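# Mount two printed parts on jig pins, or press CALL

## Task

This is the final kit of the day. Mount both loose printed parts on their matching pins in the jig, arranged as the drawing shows. If instead the kit ought not to be assembled, use a closed gripper to push the blue CALL button fully down from above and keep it there for about one second, without touching any of the kit's parts, the jig or the drawing. If the kit is fine to assemble, do not touch CALL.

## Robot and tools

Robot and frames. There are two arms, left_arm and right_arm, each with six joints and a two-finger gripper. Scene frame: origin at table-top height midway between the nominal bases, +z up, +x out over the table, left_arm on the +y side (arm names do not match left or right in the images). Calibrated bases in the scene frame: left_arm at (+0.039, +0.261, 0) m, quat_wxyz (+1.000, 0, 0, +0.025); right_arm at (-0.010, -0.260, 0) m, quat_wxyz (+1.000, 0, 0, +0.005). Each arm reports its hand pose in its own base frame; fixed cameras and the table use the scene frame. Reported hand positions can be off by a few centimetres, more at long reach. The fingers point along the gripper's +z and close along its y; end_effector_position is the point between the pads, about 1 cm short of the tips.

Row layout. Every motion command is built from rows of 14 numbers, each in [-1, 1], always for both arms: left_arm's six joints then its opening, then right_arm's six joints then its opening. Within an arm the joint order is: wrist roll, elbow, waist, wrist yaw, shoulder, wrist pitch. Waist, shoulder and elbow are sign-flipped against the arm's own convention, both in what you send and in every reported list. Joint numbers are scaled offsets, not poses: 1.0 equals 2.811 rad for waist and shoulder, 2.53 for elbow, 2.575 for wrist pitch, 8.12 for wrist yaw, 9.528 for wrist roll. They count from the Joint targets as they stand when the action (or move) begins, not from the preceding row, so sending the same offset again moves further. Zero for all joints re-commands the current targets. The opening number is absolute: +1 fully open, -1 shut; writing 0 is a real command, so resend an arm's present opening to leave it unchanged.

Ranges in the arm's own signs: waist -2.880 to 2.880, shoulder 0.000 to 3.142, elbow 0.000 to 3.019, wrist pitch -1.693 to 1.571, wrist yaw -1.571 to 1.571, wrist roll -2.094 to 2.094. Because of the flip, in your numbers shoulder runs -3.142 to 0 and elbow -3.019 to 0. An action that would push any joint more than 0.084 rad outside its range is rejected for both arms; a malformed first action rejects the whole call. True ends may sit 0.084 rad either side of these; a joint pushed onto its real end stops there and the result may say "joint sent to its limit" (silence does not promise more room). Each control step the target may lead the measured angle only by a fixed amount, and if the targets would move a gripper over 110 mm from where it is, they are scaled back, so big moves need several actions.

Tools.
execute_actions(actions, cameras): actions is a list of actions; each action is a table of up to 15 rows, one per 1/30 s step, and a short table repeats its last row to fill 15 steps. Images come only if actions is empty or cameras names them (["all"] for every camera, [] for none).
move(target, speed, blend, opening_speed, grip_force, blocking, cameras): target is one 14-number row or a list of up to 15 rows, all offsets from the Joint targets at the call's start. Joints travel in step along paths, so grippers curve and nothing avoids obstacles or the other arm. speed is rad/s for the joint with farthest to go, 0.01 to 12.57, default 0.5, one value or one per target. blend, in rad, rounds corners in a list; 0 stops at each. opening_speed (0.2 or more, scale units per second) closes gently. grip_force is newtons per pad, 10 to 50, one value or one per arm; it persists; below 50 fingers close slowly. blocking=false returns after about 0.5 s while the move continues. Paths last 0.5 to 10 s. The result adds a move: line such as done, off_target, moving, held or fault, plus limits=held if steps were withheld.
wait(seconds 0 to 10): the robot holds its last command; a running move goes on.
stop(): brakes a running move; fast moves need room to stop.
zoom_image(camera, region): camera is cam_high, cam_over, cam_left_wrist or cam_right_wrist (all 896x504); region [x0, y0, x1, y1] in pixels from top-left, at most 504 by 504, on that camera's newest image.
finished_scene(scene=1): ends the scene for good; the result must hold without the robot.

Result lines. end_effector_position (m) and end_effector_quat_wxyz in the arm's base frame. Joint positions and Joint velocities per arm in the joint order above, then the pad gap (m; 0.094 when open). Joint targets are what your next offsets count from. Tool commands shows current opening commands. grip_measured is the finger opening on the command scale; empty it can read a little wide, and on a hard part it reads slightly narrower than the part. Joint torques follow the same order, include arm weight and offsets, and numbers 2 and 6 wrap at ±28 N m. Action results also list joint positions at some steps. "joint command not followed" means the clearance check altered an arm's targets. MOTOR HOT appears near 85 °C; at 100 °C an OVER-TEMPERATURE FAULT drops that arm for 30 to 60 s or more.

What to avoid. Nothing may leave the table or be set down off it. Do not drop parts, release them while moving, or let them fall far; do not strike fixed or heavy objects or push hard. Any contact between the arms, including one gripper closing on the other's fingers, can fail the task. Stretching out, holding loads or pushing toward unreachable poses heats motors. To end a push, command targets back past the measured positions. Close slowly on fragile parts, and to release, command an opening well above grip_measured.

Each tool is called after "Emit:" as a command line: name --argument value for each argument, lists and objects as JSON in quotes; but a table of rows of numbers goes row by row, as --pt "numbers of a row", without its own name.

## Session

Emit:
execute_actions --actions '[]'

Scene clock: 0.00 s.
left_arm: end_effector_position=(+0.4195, +0.3147, +0.3318) grip_measured=+1.000 end_effector_quat_wxyz=(+0.113, -0.270, +0.956, -0.011) | right_arm: end_effector_position=(+0.0548, -0.3313, +0.1814) grip_measured=+1.000 end_effector_quat_wxyz=(+0.102, +0.774, +0.624, -0.028)
Joint names: [wrist roll, elbow, waist, wrist yaw, shoulder, wrist pitch]
Joint positions: left_arm=[0.118 -1.769 -0.681 0.11 -1.594 -1.545 0.094] | right_arm=[0.355 -0.904 1.435 -0.056 -1.101 -1.169 0.094]
Joint velocities: within noise
Joint torques (N m): no reading
Motor temperatures (°C): left_arm=[26 26 24 25 24 23 24] | right_arm=[24 24 23 23 26 24 26]
Heat: left arm: hottest elbow 26 °C; right arm: hottest shoulder 26 °C.
Joint targets: left_arm=[0.118 -1.801 -0.681 0.110 -1.586 -1.542] | right_arm=[0.355 -0.928 1.435 -0.056 -1.103 -1.168]
Tool commands: left_gripper/opening=+1.0 right_gripper/opening=+1.0

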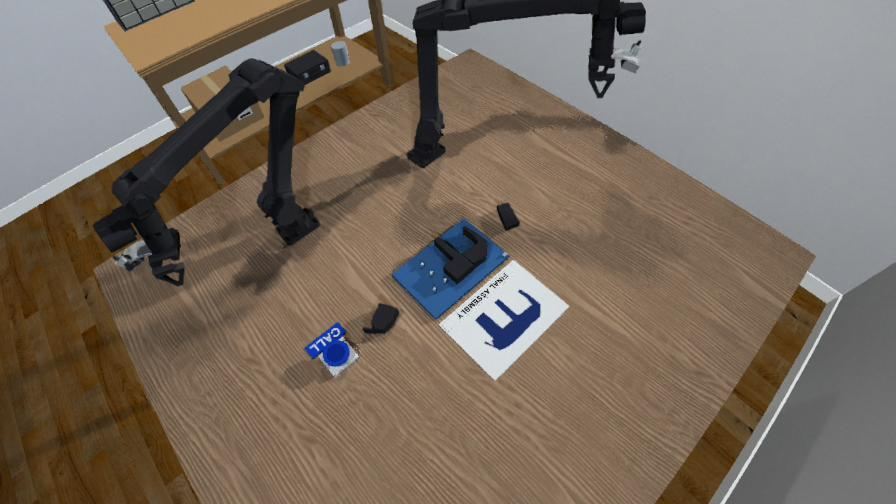

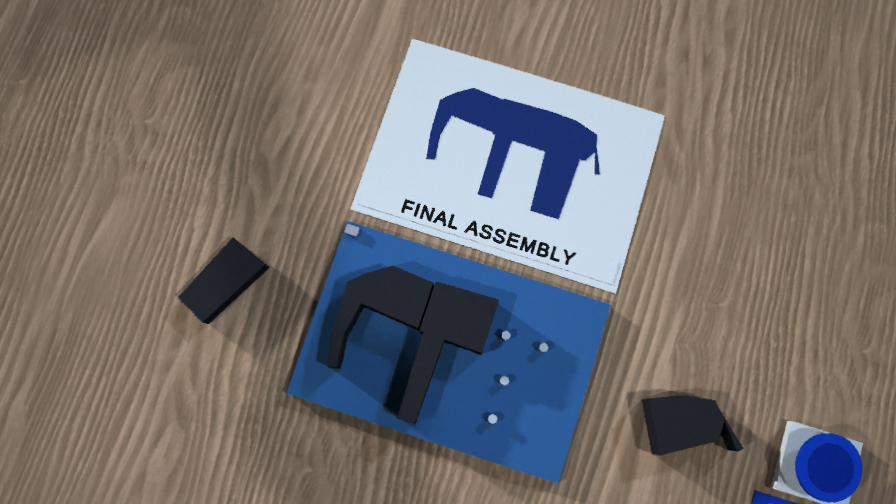

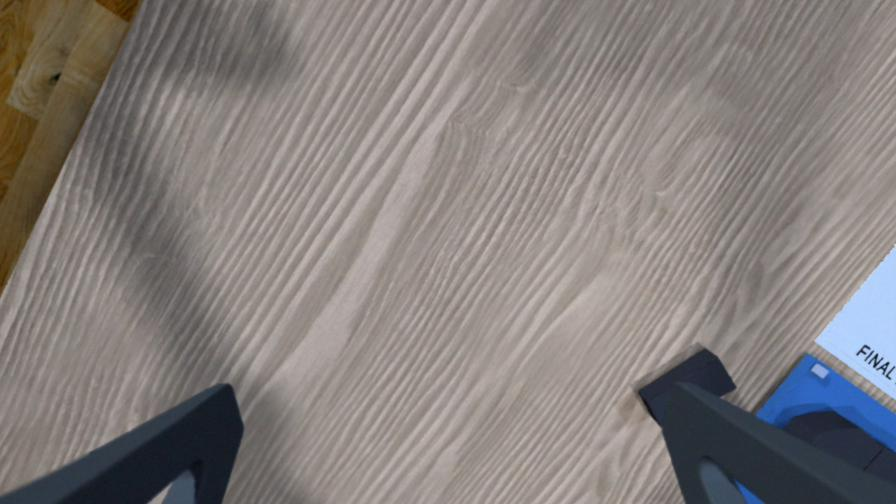

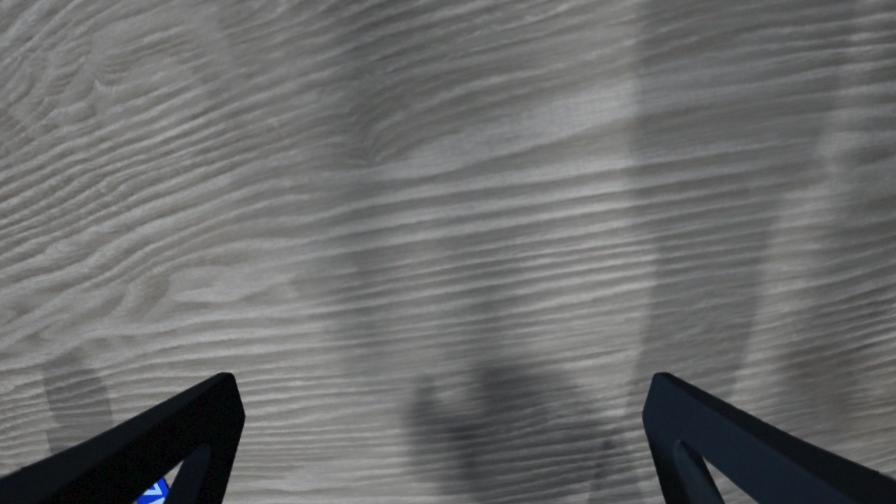

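Emit:
zoom_image --camera "cam_over" --region '[350, 30, 680, 290]'

Emit:
zoom_image --camera "cam_over" --region '[270, 210, 630, 500]'

Emit:
zoom_image --camera "cam_over" --region '[600, 360, 896, 504]'

Emit:
zoom_image --camera "cam_over" --region '[150, 210, 310, 350]'

Scaled by 1.527 from the camera's 896x504 image, which has a finer 1280x720 frame.

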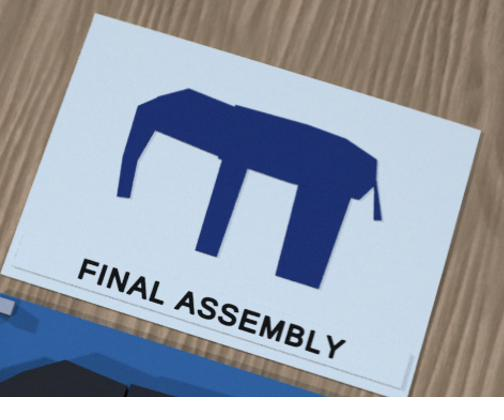

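Scaled by 1.400 from the camera's 896x504 image, which has a finer 1280x720 frame.

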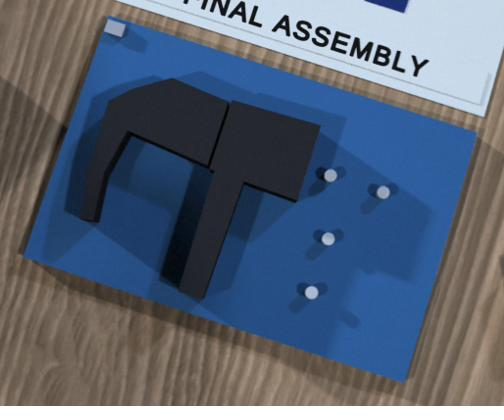

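Scaled by 1.703 from the camera's 896x504 image, which has a finer 1280x720 frame.

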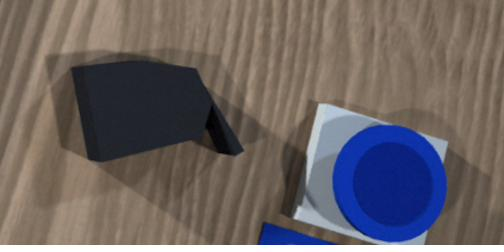

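Scaled by 3.150 from the camera's 896x504 image, which has a finer 1280x720 frame.

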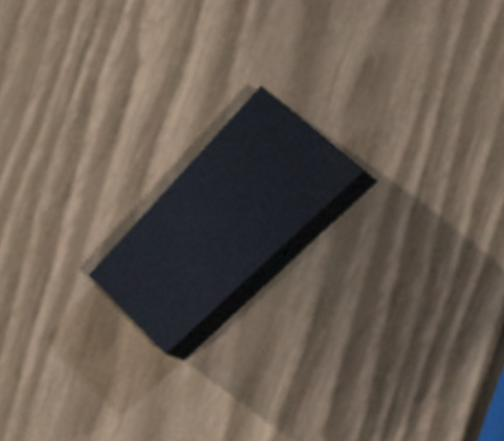

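Emit:
zoom_image --camera "cam_over" --region '[340, 190, 480, 290]'

Emit:
zoom_image --camera "cam_over" --region '[540, 230, 680, 330]'

Emit:
zoom_image --camera "cam_over" --region '[630, 380, 760, 470]'

Emit:
zoom_image --camera "cam_over" --region '[420, 270, 580, 450]'

Emit:
zoom_image --camera "cam_high" --region '[300, 180, 600, 400]'

Scaled by 3.600 from the camera's 896x504 image, which has a finer 1280x720 frame.

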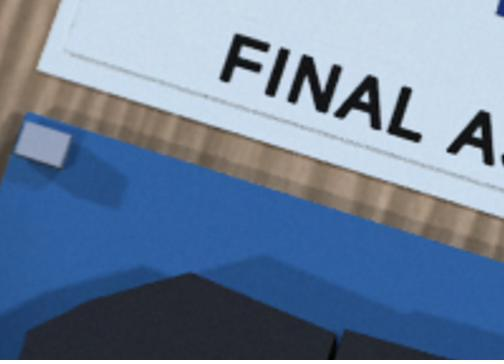

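Scaled by 3.600 from the camera's 896x504 image, which has a finer 1280x720 frame.

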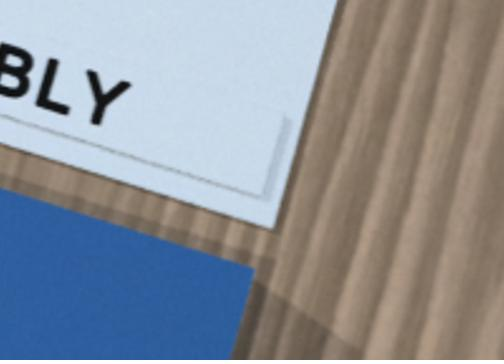

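Scaled by 3.877 from the camera's 896x504 image, which has a finer 1280x720 frame.

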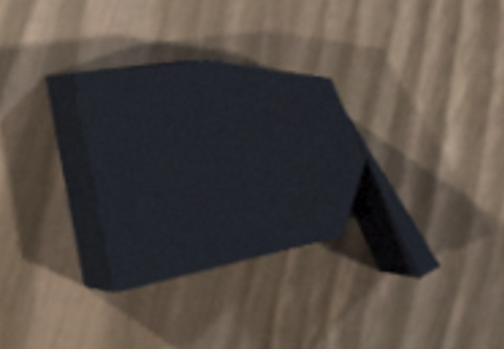

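Scaled by 2.800 from the camera's 896x504 image, which has a finer 1280x720 frame.

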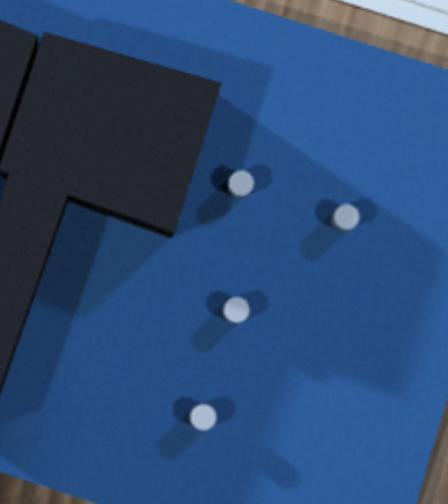

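Scaled by 1.680 from the camera's 896x504 image, which has a finer 1280x720 frame.

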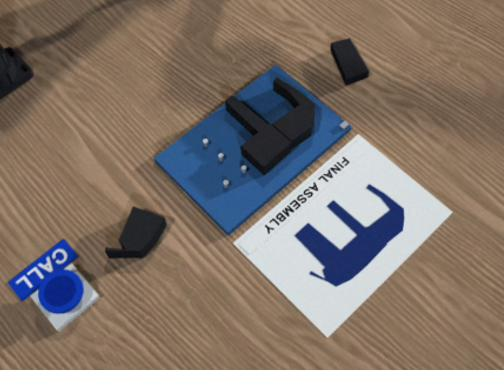

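Emit:
move --target '[-0.0124, 0.198, 0.278, -0.01355, 0.1729, -0.0419, 1, -0.0373, -0.147, -0.5639, 0.0069, 0, -0.187, 1]' --speed 1.0 --cameras '["all"]'

Scene clock: 17.60 s.
left_arm: end_effector_position=(+0.3174, -0.0289, +0.3245) grip_measured=+1.000 end_effector_quat_wxyz=(+0.056, +0.048, +0.997, -0.004) | right_arm: end_effector_position=(+0.3063, +0.0430, +0.3088) grip_measured=+1.000 end_effector_quat_wxyz=(+0.041, -0.063, +0.997, +0.004)
Joint names: [wrist roll, elbow, waist, wrist yaw, shoulder, wrist pitch]
Joint positions: left_arm=[0.01 -1.299 0.087 0.004 -1.113 -1.644 0.094] | right_arm=[0.014 -1.251 -0.14 -0.002 -1.101 -1.637 0.094]
Joint torques (N m): left_arm=[-0.05 -8.92 2.78 -0.18 8.7 -0.05] | right_arm=[-0.25 -11.49 -0.73 0.12 4.37 0.46]
Motor temperatures (°C): left_arm=[26 27 24 25 25 23 24] | right_arm=[24 29 23 23 27 24 26]
Heat: left arm: hottest elbow 27 °C; right arm: hottest elbow 29 °C.
Joint targets: left_arm=[0.000 -1.300 0.101 0.000 -1.100 -1.650] | right_arm=[-0.001 -1.299 -0.151 0.000 -1.103 -1.649]
move: off_target (right_arm); right_arm: the elbow is farthest, 0.049 rad from its target

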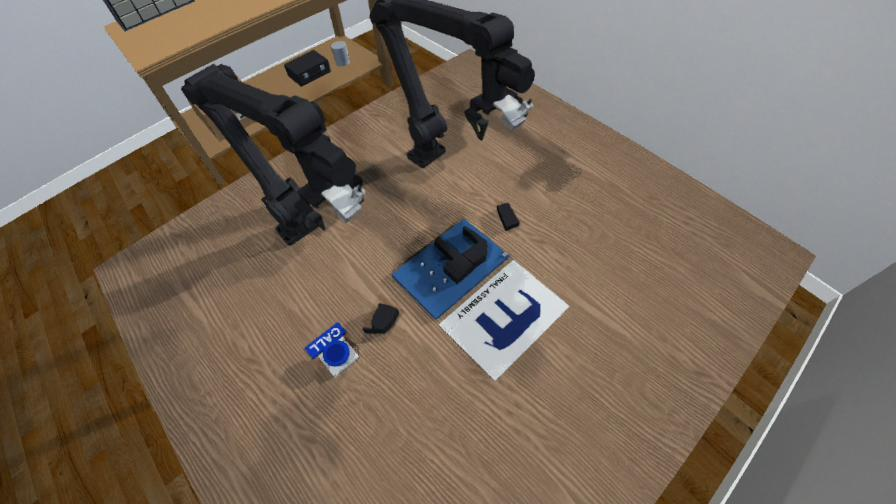

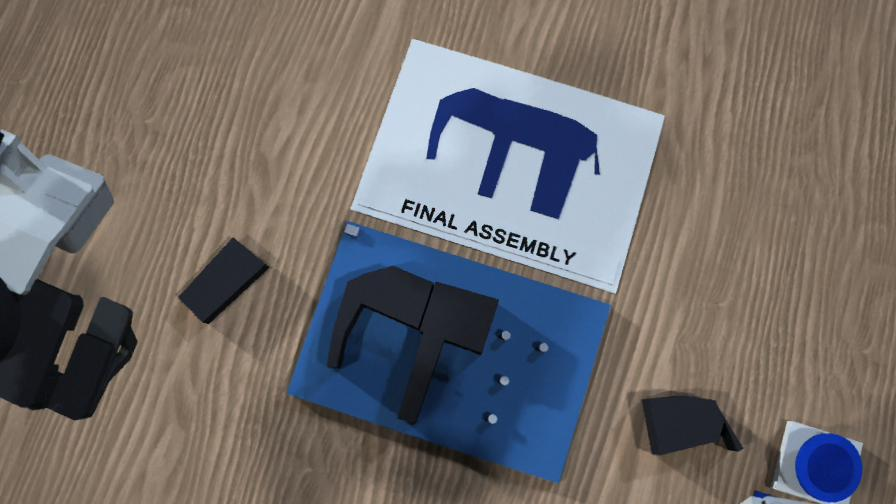

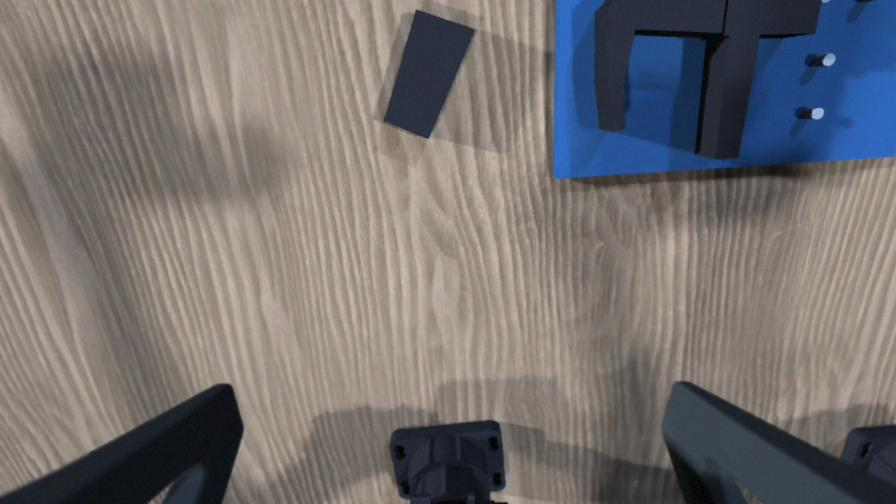

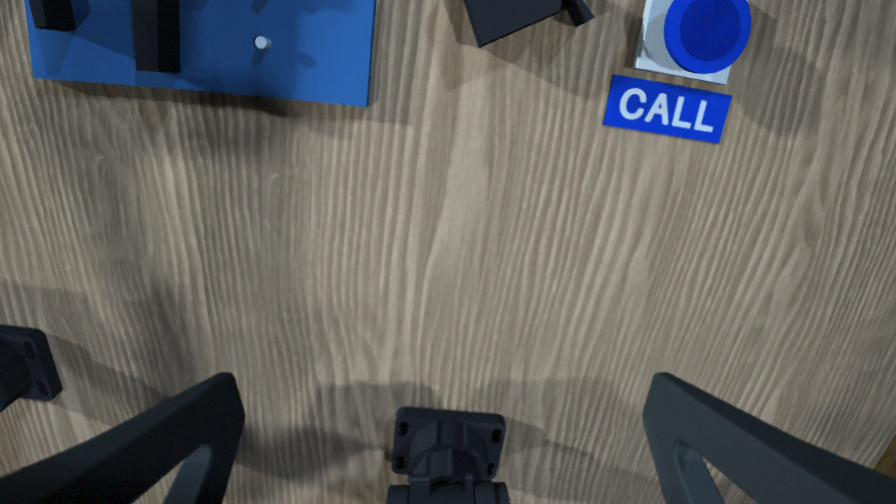

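Emit:
move --target '[0.0430, 0.0934, -0.0115, 0, -0.0985, 0.1524, 1, 0.1182, 0.0218, 0.0466, 0, -0.1403, 0.1289, 1]' --speed 0.8 --cameras '["all"]'

Scene clock: 41.47 s.
left_arm: end_effector_position=(+0.3740, -0.0322, +0.1504) grip_measured=+1.000 end_effector_quat_wxyz=(-0.003, +0.239, +0.971, -0.003) | right_arm: end_effector_position=(+0.4273, +0.0136, +0.1746) grip_measured=+1.000 end_effector_quat_wxyz=(-0.001, +0.514, +0.858, +0.001)
Joint names: [wrist roll, elbow, waist, wrist yaw, shoulder, wrist pitch]
Joint positions: left_arm=[0.401 -1.061 0.083 0.004 -1.372 -1.267 0.094] | right_arm=[1.111 -1.244 -0.032 -0.002 -1.484 -1.331 0.094]
Joint torques (N m): left_arm=[0.18 -8.47 0.32 -0.18 10.29 0.5] | right_arm=[0.09 -7.8 1.26 0.18 9.88 1.2]
Motor temperatures (°C): left_arm=[26 30 24 25 25 23 24] | right_arm=[24 34 23 23 27 24 26]
Heat: left arm: hottest elbow 30 °C; right arm: hottest elbow 34 °C.
Joint targets: left_arm=[0.410 -1.064 0.068 0.000 -1.377 -1.257] | right_arm=[1.126 -1.244 -0.020 0.000 -1.497 -1.318]
move: done

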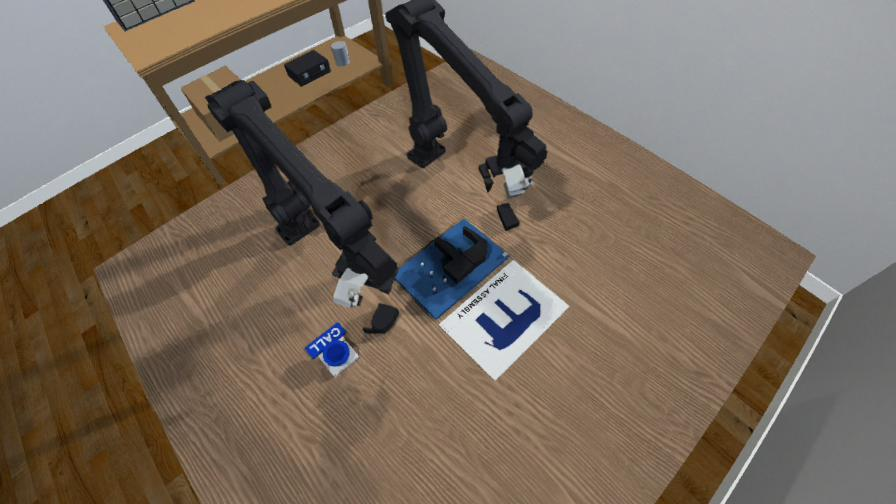

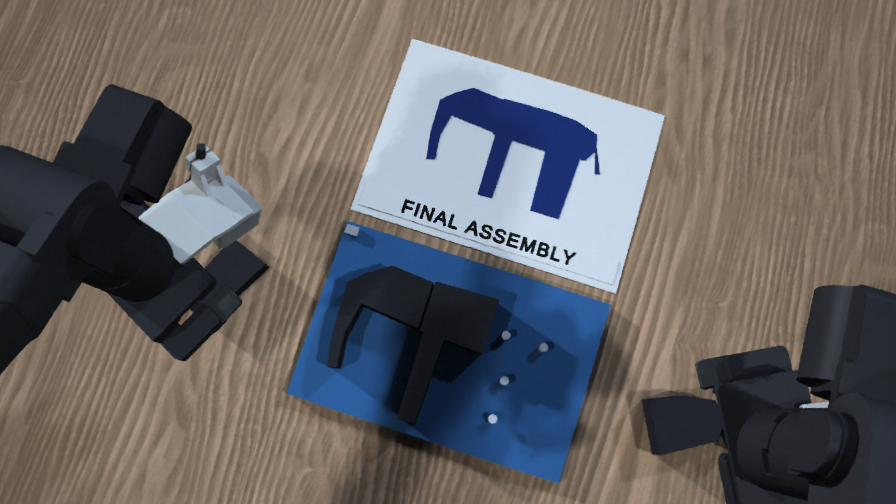

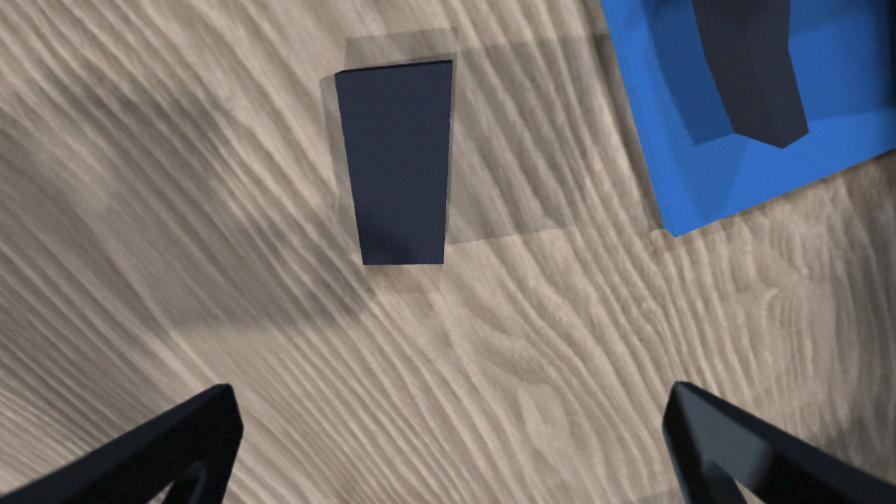

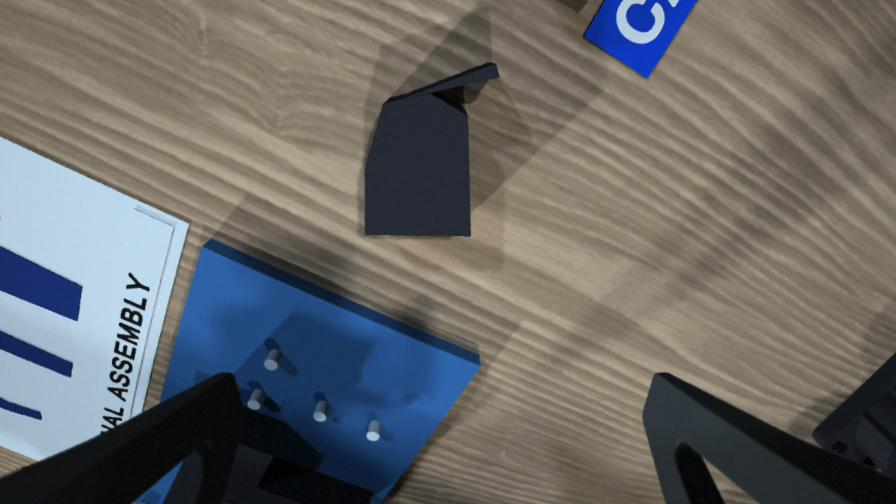

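Emit:
zoom_image --camera "cam_left_wrist" --region '[300, 20, 500, 300]'

Emit:
zoom_image --camera "cam_right_wrist" --region '[320, 30, 520, 270]'

Emit:
zoom_image --camera "cam_right_wrist" --region '[150, 200, 490, 500]'

Emit:
zoom_image --camera "cam_over" --region '[410, 75, 620, 235]'

Scaled by 1.800 from the camera's 896x504 image, which has a finer 1280x720 frame.

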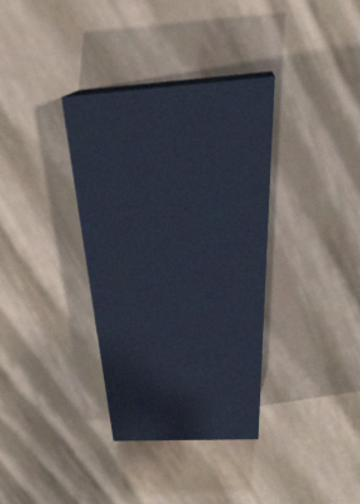

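Scaled by 2.100 from the camera's 896x504 image, which has a finer 1280x720 frame.

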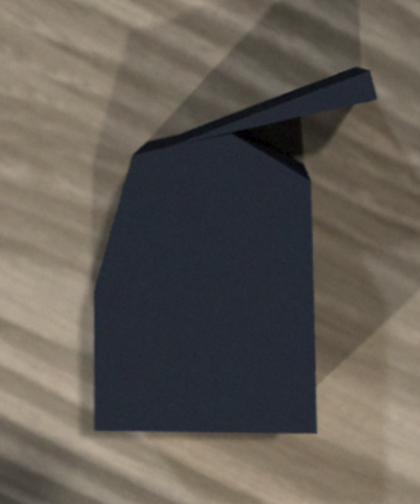

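Scaled by 1.482 from the camera's 896x504 image, which has a finer 1280x720 frame.

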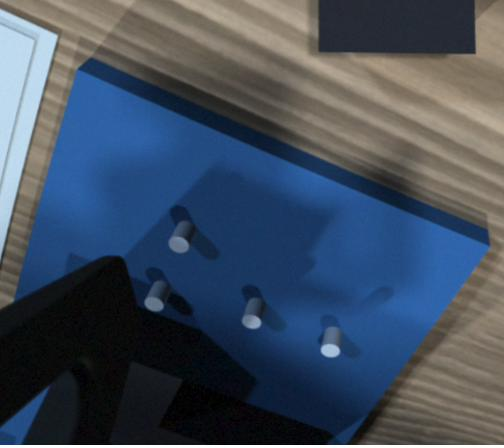

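Scaled by 2.400 from the camera's 896x504 image, which has a finer 1280x720 frame.

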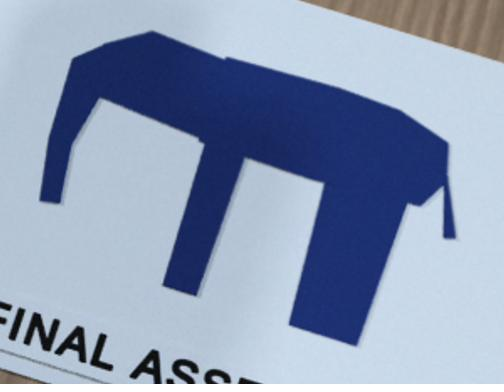

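Emit:
move --target '[0.0022, 0.0236, -0.0082, 0, -0.0477, 0.075, 1, -0.0009, 0.0466, -0.0064, 0, -0.0414, 0.0911, 1]' --speed 0.5 --cameras '["all"]'

Scene clock: 58.53 s.
left_arm: end_effector_position=(+0.3963, -0.0246, +0.0793) grip_measured=+1.000 end_effector_quat_wxyz=(-0.005, +0.238, +0.971, -0.003) | right_arm: end_effector_position=(+0.4394, +0.0140, +0.0820) grip_measured=+1.000 end_effector_quat_wxyz=(-0.003, +0.514, +0.858, -0.001)
Joint names: [wrist roll, elbow, waist, wrist yaw, shoulder, wrist pitch]
Joint positions: left_arm=[0.422 -1.001 0.059 0.004 -1.508 -1.074 0.094] | right_arm=[1.111 -1.124 -0.032 -0.002 -1.605 -1.096 0.094]
Joint torques (N m): left_arm=[0.16 -7.76 -0.09 -0.15 12.22 0.51] | right_arm=[-0.01 -7.25 -0.38 0.19 11.75 1.11]
Heat: left arm: hottest elbow 30 °C; right arm: hottest elbow 34 °C.
Joint targets: left_arm=[0.431 -1.004 0.045 0.000 -1.511 -1.064] | right_arm=[1.117 -1.126 -0.038 0.000 -1.614 -1.083]
move: done

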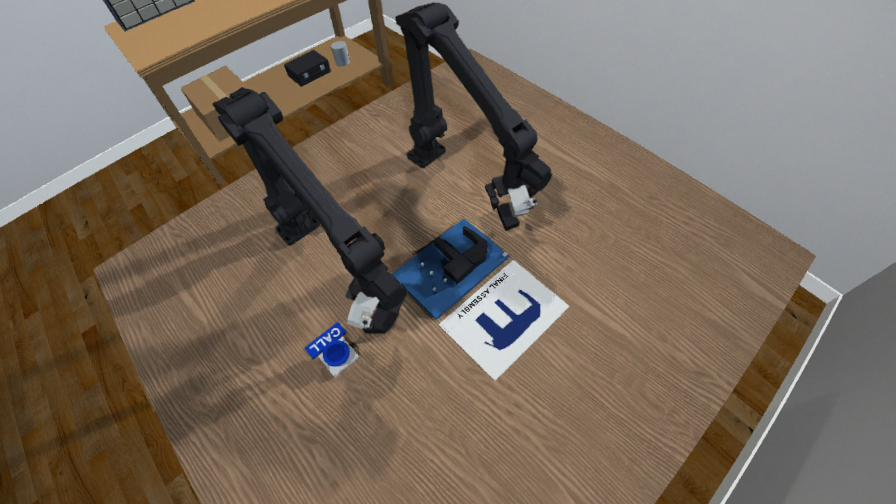

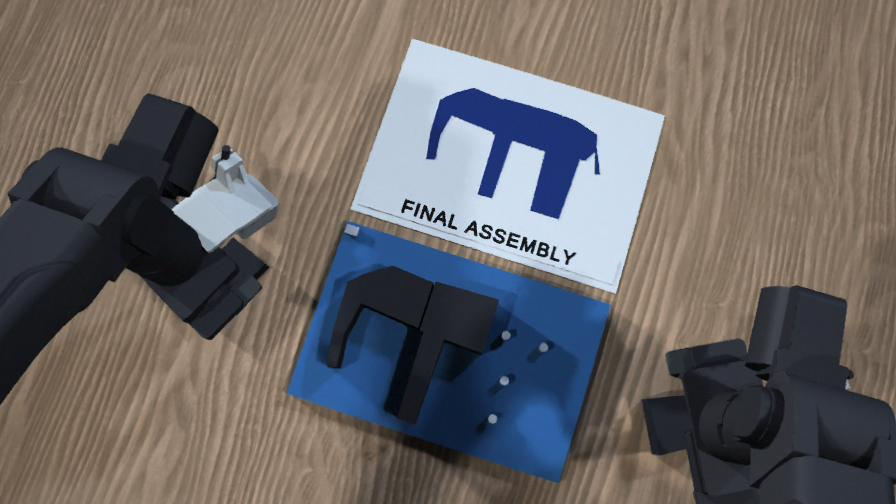

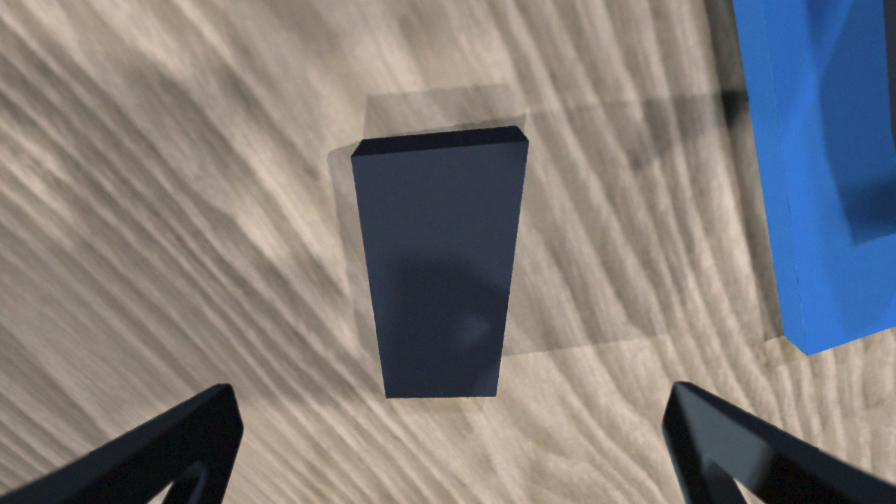

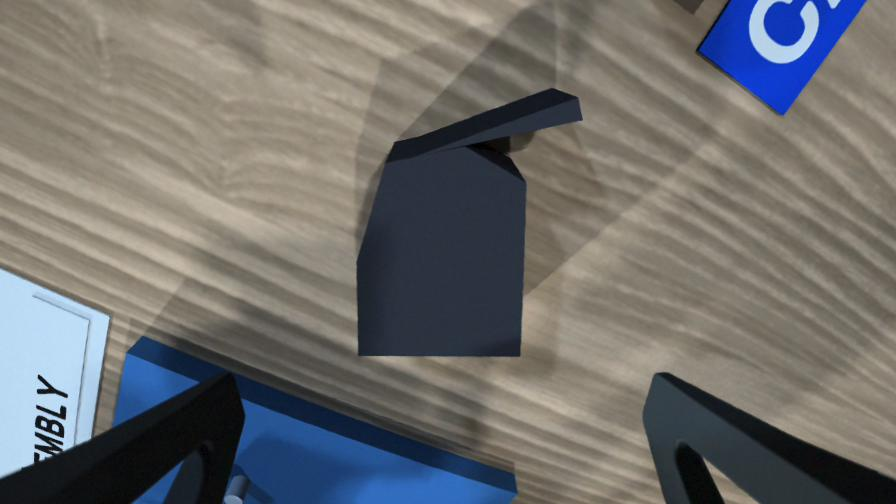

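Emit:
move --target '[0, 0.0296, -0.0032, 0, -0.0322, 0.0676, 1, 0.0013, 0.0283, -0.0043, 0, -0.0295, 0.0639, 1]' --speed 0.2 --cameras '["all"]'

Scene clock: 65.60 s.
left_arm: end_effector_position=(+0.3997, -0.0216, +0.0240) grip_measured=+1.000 end_effector_quat_wxyz=(+0.003, +0.234, +0.972, -0.001) | right_arm: end_effector_position=(+0.4446, +0.0157, +0.0297) grip_measured=+1.000 end_effector_quat_wxyz=(+0.007, +0.514, +0.858, +0.006)
Joint names: [wrist roll, elbow, waist, wrist yaw, shoulder, wrist pitch]
Joint positions: left_arm=[0.422 -0.929 0.051 0.004 -1.593 -0.9 0.094] | right_arm=[1.115 -1.057 -0.036 -0.002 -1.677 -0.932 0.094]
Joint torques (N m): left_arm=[0.19 -6.72 0.21 -0.14 11.99 0.47] | right_arm=[0.07 -6.38 -0.85 0.18 11.05 1.26]
Heat: left arm: hottest elbow 30 °C; right arm: hottest elbow 35 °C.
Joint targets: left_arm=[0.431 -0.929 0.036 0.000 -1.601 -0.890] | right_arm=[1.130 -1.055 -0.050 0.000 -1.697 -0.918]
move: done

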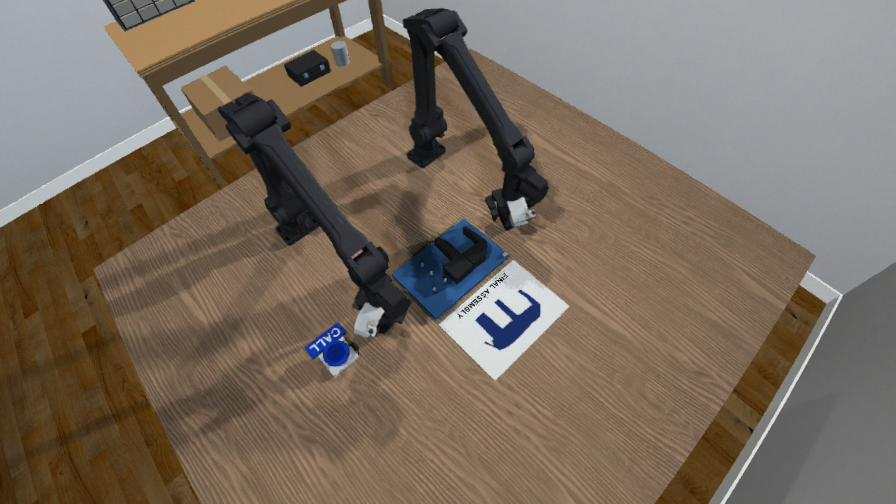

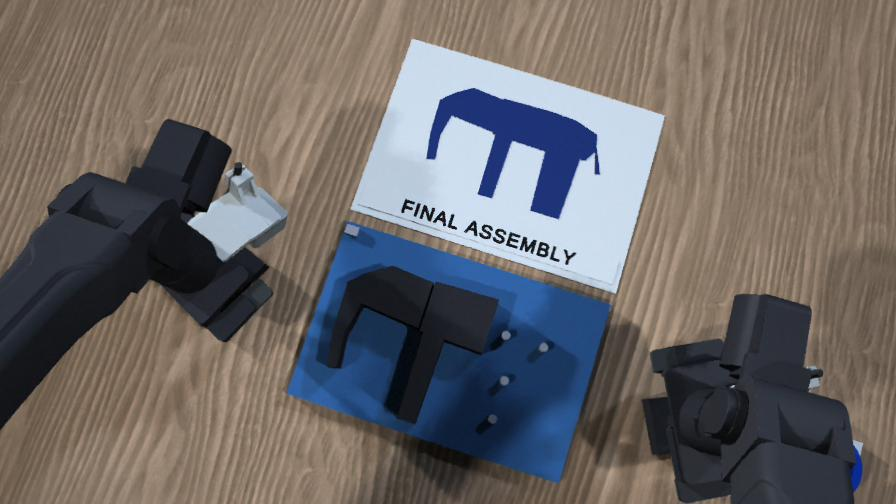

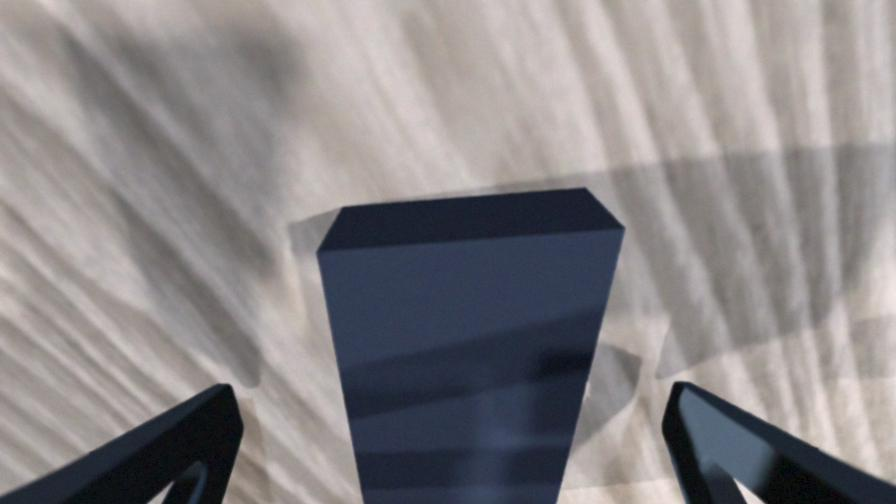

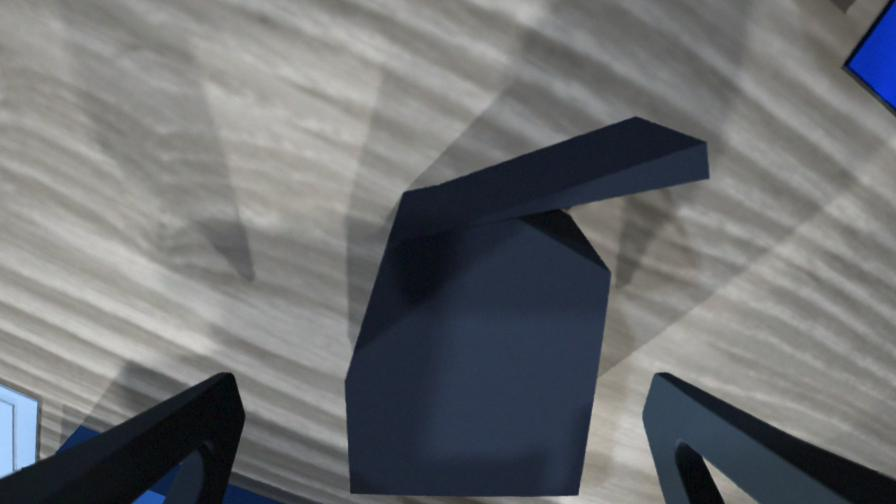

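Emit:
move --target '[0, 0.0068, 0.0014, 0, -0.0007, 0.0047, 1, 0.0008, 0.0064, -0.0028, 0, -0.0064, 0.0058, 1]' --speed 0.1 --cameras '["cam_left_wrist", "cam_right_wrist"]'

Scene clock: 69.37 s.
left_arm: end_effector_position=(+0.3950, -0.0214, +0.0192) grip_measured=+1.000 end_effector_quat_wxyz=(+0.001, +0.234, +0.972, -0.002) | right_arm: end_effector_position=(+0.4387, +0.0190, +0.0176) grip_measured=+1.000 end_effector_quat_wxyz=(+0.000, +0.514, +0.858, +0.001)
Joint names: [wrist roll, elbow, waist, wrist yaw, shoulder, wrist pitch]
Joint positions: left_arm=[0.422 -0.913 0.051 0.004 -1.593 -0.888 0.094] | right_arm=[1.122 -1.041 -0.044 -0.002 -1.695 -0.917 0.094]
Joint torques (N m): left_arm=[0.18 -6.63 0.79 -0.15 11.34 0.5] | right_arm=[0.08 -6.24 -0.79 0.18 10.93 1.29]
Heat: left arm: hottest elbow 30 °C; right arm: hottest elbow 35 °C.
Joint targets: left_arm=[0.431 -0.912 0.040 0.000 -1.603 -0.878] | right_arm=[1.137 -1.039 -0.058 0.000 -1.715 -0.904]
move: done
Images, in order (width x height): cam_left_wrist 896x504, cam_right_wrist 896x504.

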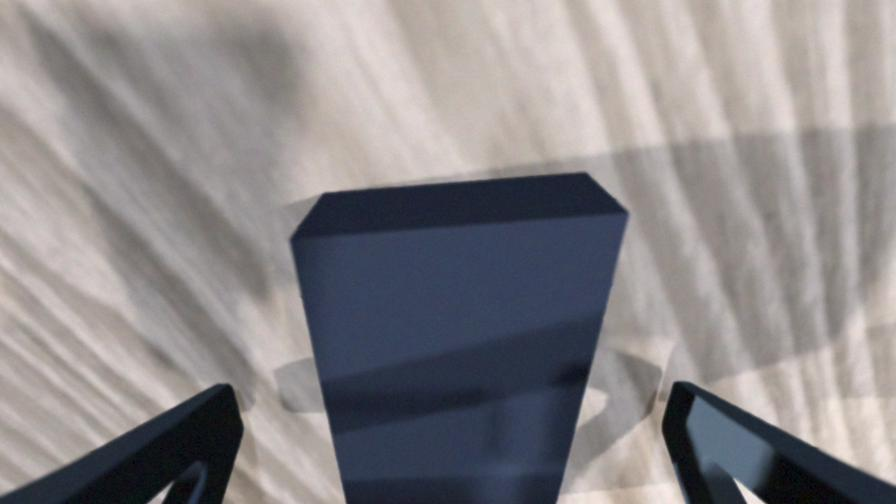

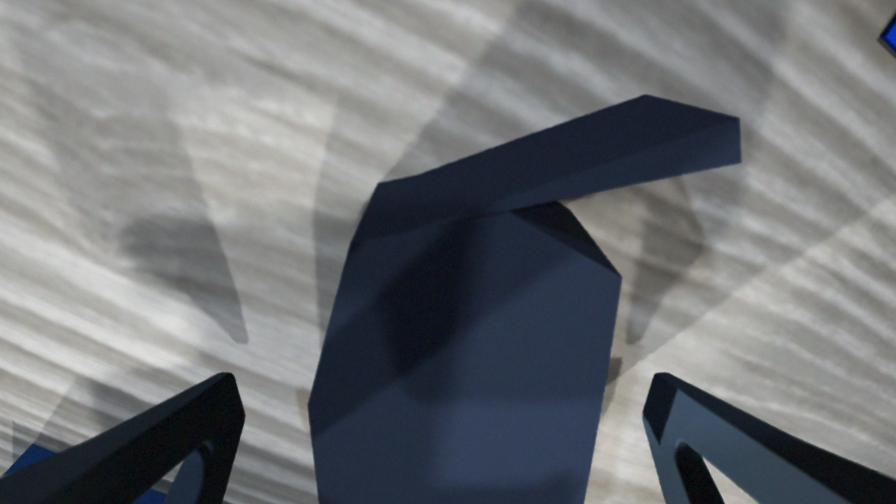

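Emit:
zoom_image --camera "cam_right_wrist" --region '[280, 80, 760, 504]'

Emit:
zoom_image --camera "cam_left_wrist" --region '[200, 150, 720, 504]'

Scaled by 1.050 from the camera's 896x504 image, which has a finer 1280x720 frame.

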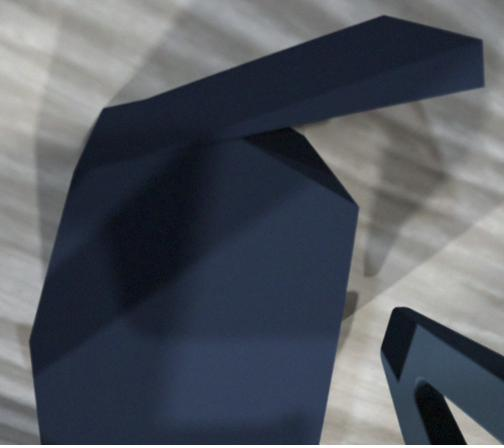

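Region (200, 150, 720, 504) is 520x354 pixels. A region can be at most 504 by 504 pixels.

Emit:
move --target '[0, 0, 0, 0, 0, 0, 1, 0, 0.0024, 0, 0, -0.0040, 0.0066, 1]' --speed 0.06 --cameras '["cam_right_wrist"]'

Scene clock: 73.80 s.
left_arm: end_effector_position=(+0.3950, -0.0214, +0.0192) grip_measured=+1.000 end_effector_quat_wxyz=(+0.001, +0.234, +0.972, -0.002) | right_arm: end_effector_position=(+0.4391, +0.0190, +0.0119) grip_measured=+1.000 end_effector_quat_wxyz=(+0.000, +0.514, +0.858, +0.001)
Joint names: [wrist roll, elbow, waist, wrist yaw, shoulder, wrist pitch]
Joint positions: left_arm=[0.422 -0.913 0.051 0.004 -1.593 -0.888 0.094] | right_arm=[1.123 -1.035 -0.044 -0.002 -1.704 -0.9 0.094]
Joint torques (N m): left_arm=[0.19 -6.52 0.67 -0.16 11.81 0.39] | right_arm=[0.09 -6.05 -0.85 0.19 11.05 1.09]
Heat: left arm: hottest elbow 30 °C; right arm: hottest elbow 35 °C.
Joint targets: left_arm=[0.431 -0.912 0.040 0.000 -1.603 -0.878] | right_arm=[1.137 -1.033 -0.058 0.000 -1.726 -0.886]
move: done
Images, in order (width x height): cam_right_wrist 896x504.

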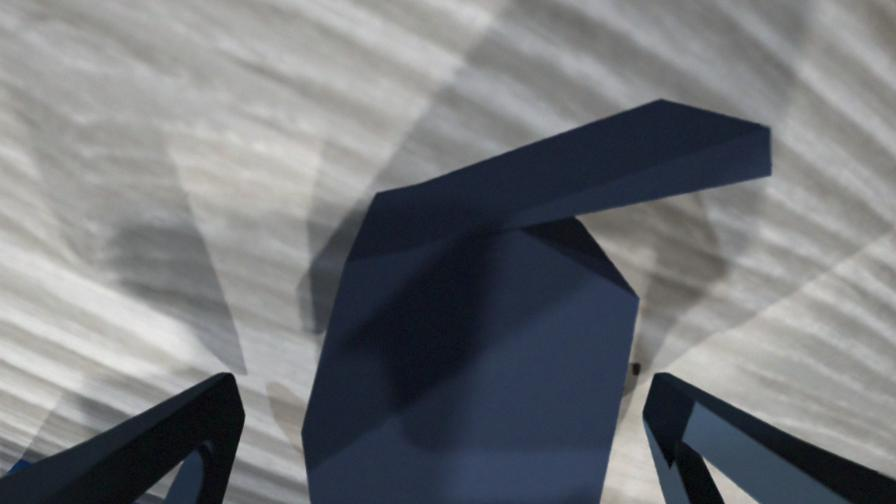

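Emit:
move --target '[0, 0, 0, 0, 0, 0, -0.2, 0, 0, 0, 0, 0, 0, 0.1]' --opening_speed 0.7 --cameras '["cam_left_wrist", "cam_right_wrist"]'

Scene clock: 76.77 s.
left_arm: end_effector_position=(+0.3950, -0.0213, +0.0192) grip_measured=-0.121 end_effector_quat_wxyz=(+0.001, +0.235, +0.972, -0.002) | right_arm: end_effector_position=(+0.4392, +0.0190, +0.0119) grip_measured=+0.145 end_effector_quat_wxyz=(+0.000, +0.514, +0.858, +0.001)
Joint names: [wrist roll, elbow, waist, wrist yaw, shoulder, wrist pitch]
Joint positions: left_arm=[0.422 -0.913 0.051 0.004 -1.593 -0.888 0.041] | right_arm=[1.124 -1.035 -0.044 -0.002 -1.704 -0.9 0.054]
Joint torques (N m): left_arm=[0.17 -6.54 0.32 -0.14 11.63 0.42] | right_arm=[0.08 -6.11 -0.85 0.18 10.99 1.18]
Heat: left arm: hottest elbow 31 °C; right arm: hottest elbow 34 °C.
Joint targets: left_arm=[0.431 -0.912 0.040 0.000 -1.603 -0.878] | right_arm=[1.137 -1.033 -0.058 0.000 -1.726 -0.887]
move: done
Images, in order (width x height): cam_left_wrist 896x504, cam_right_wrist 896x504.

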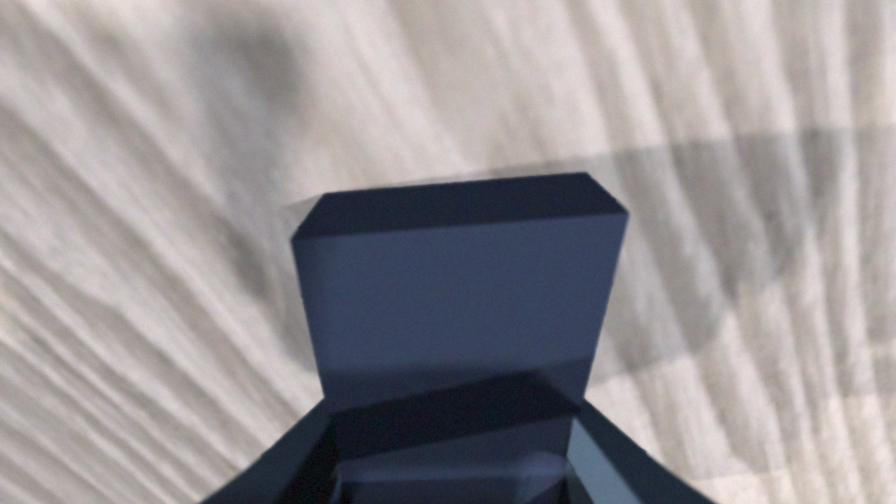

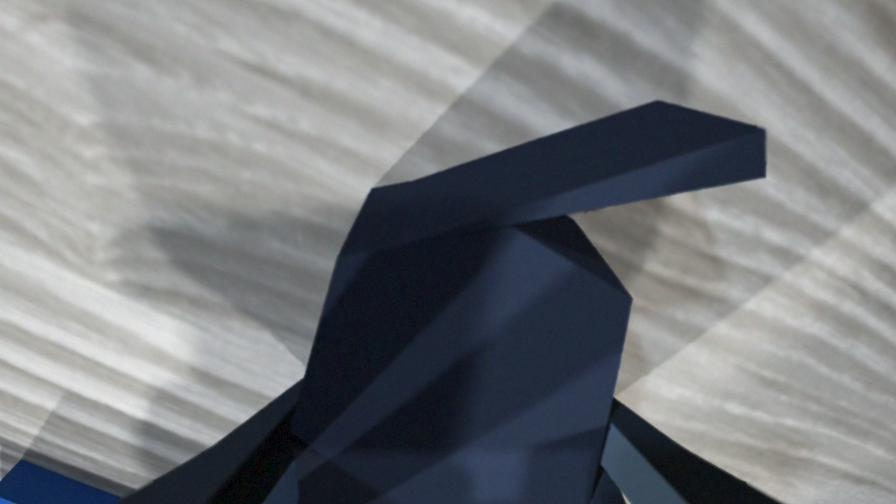

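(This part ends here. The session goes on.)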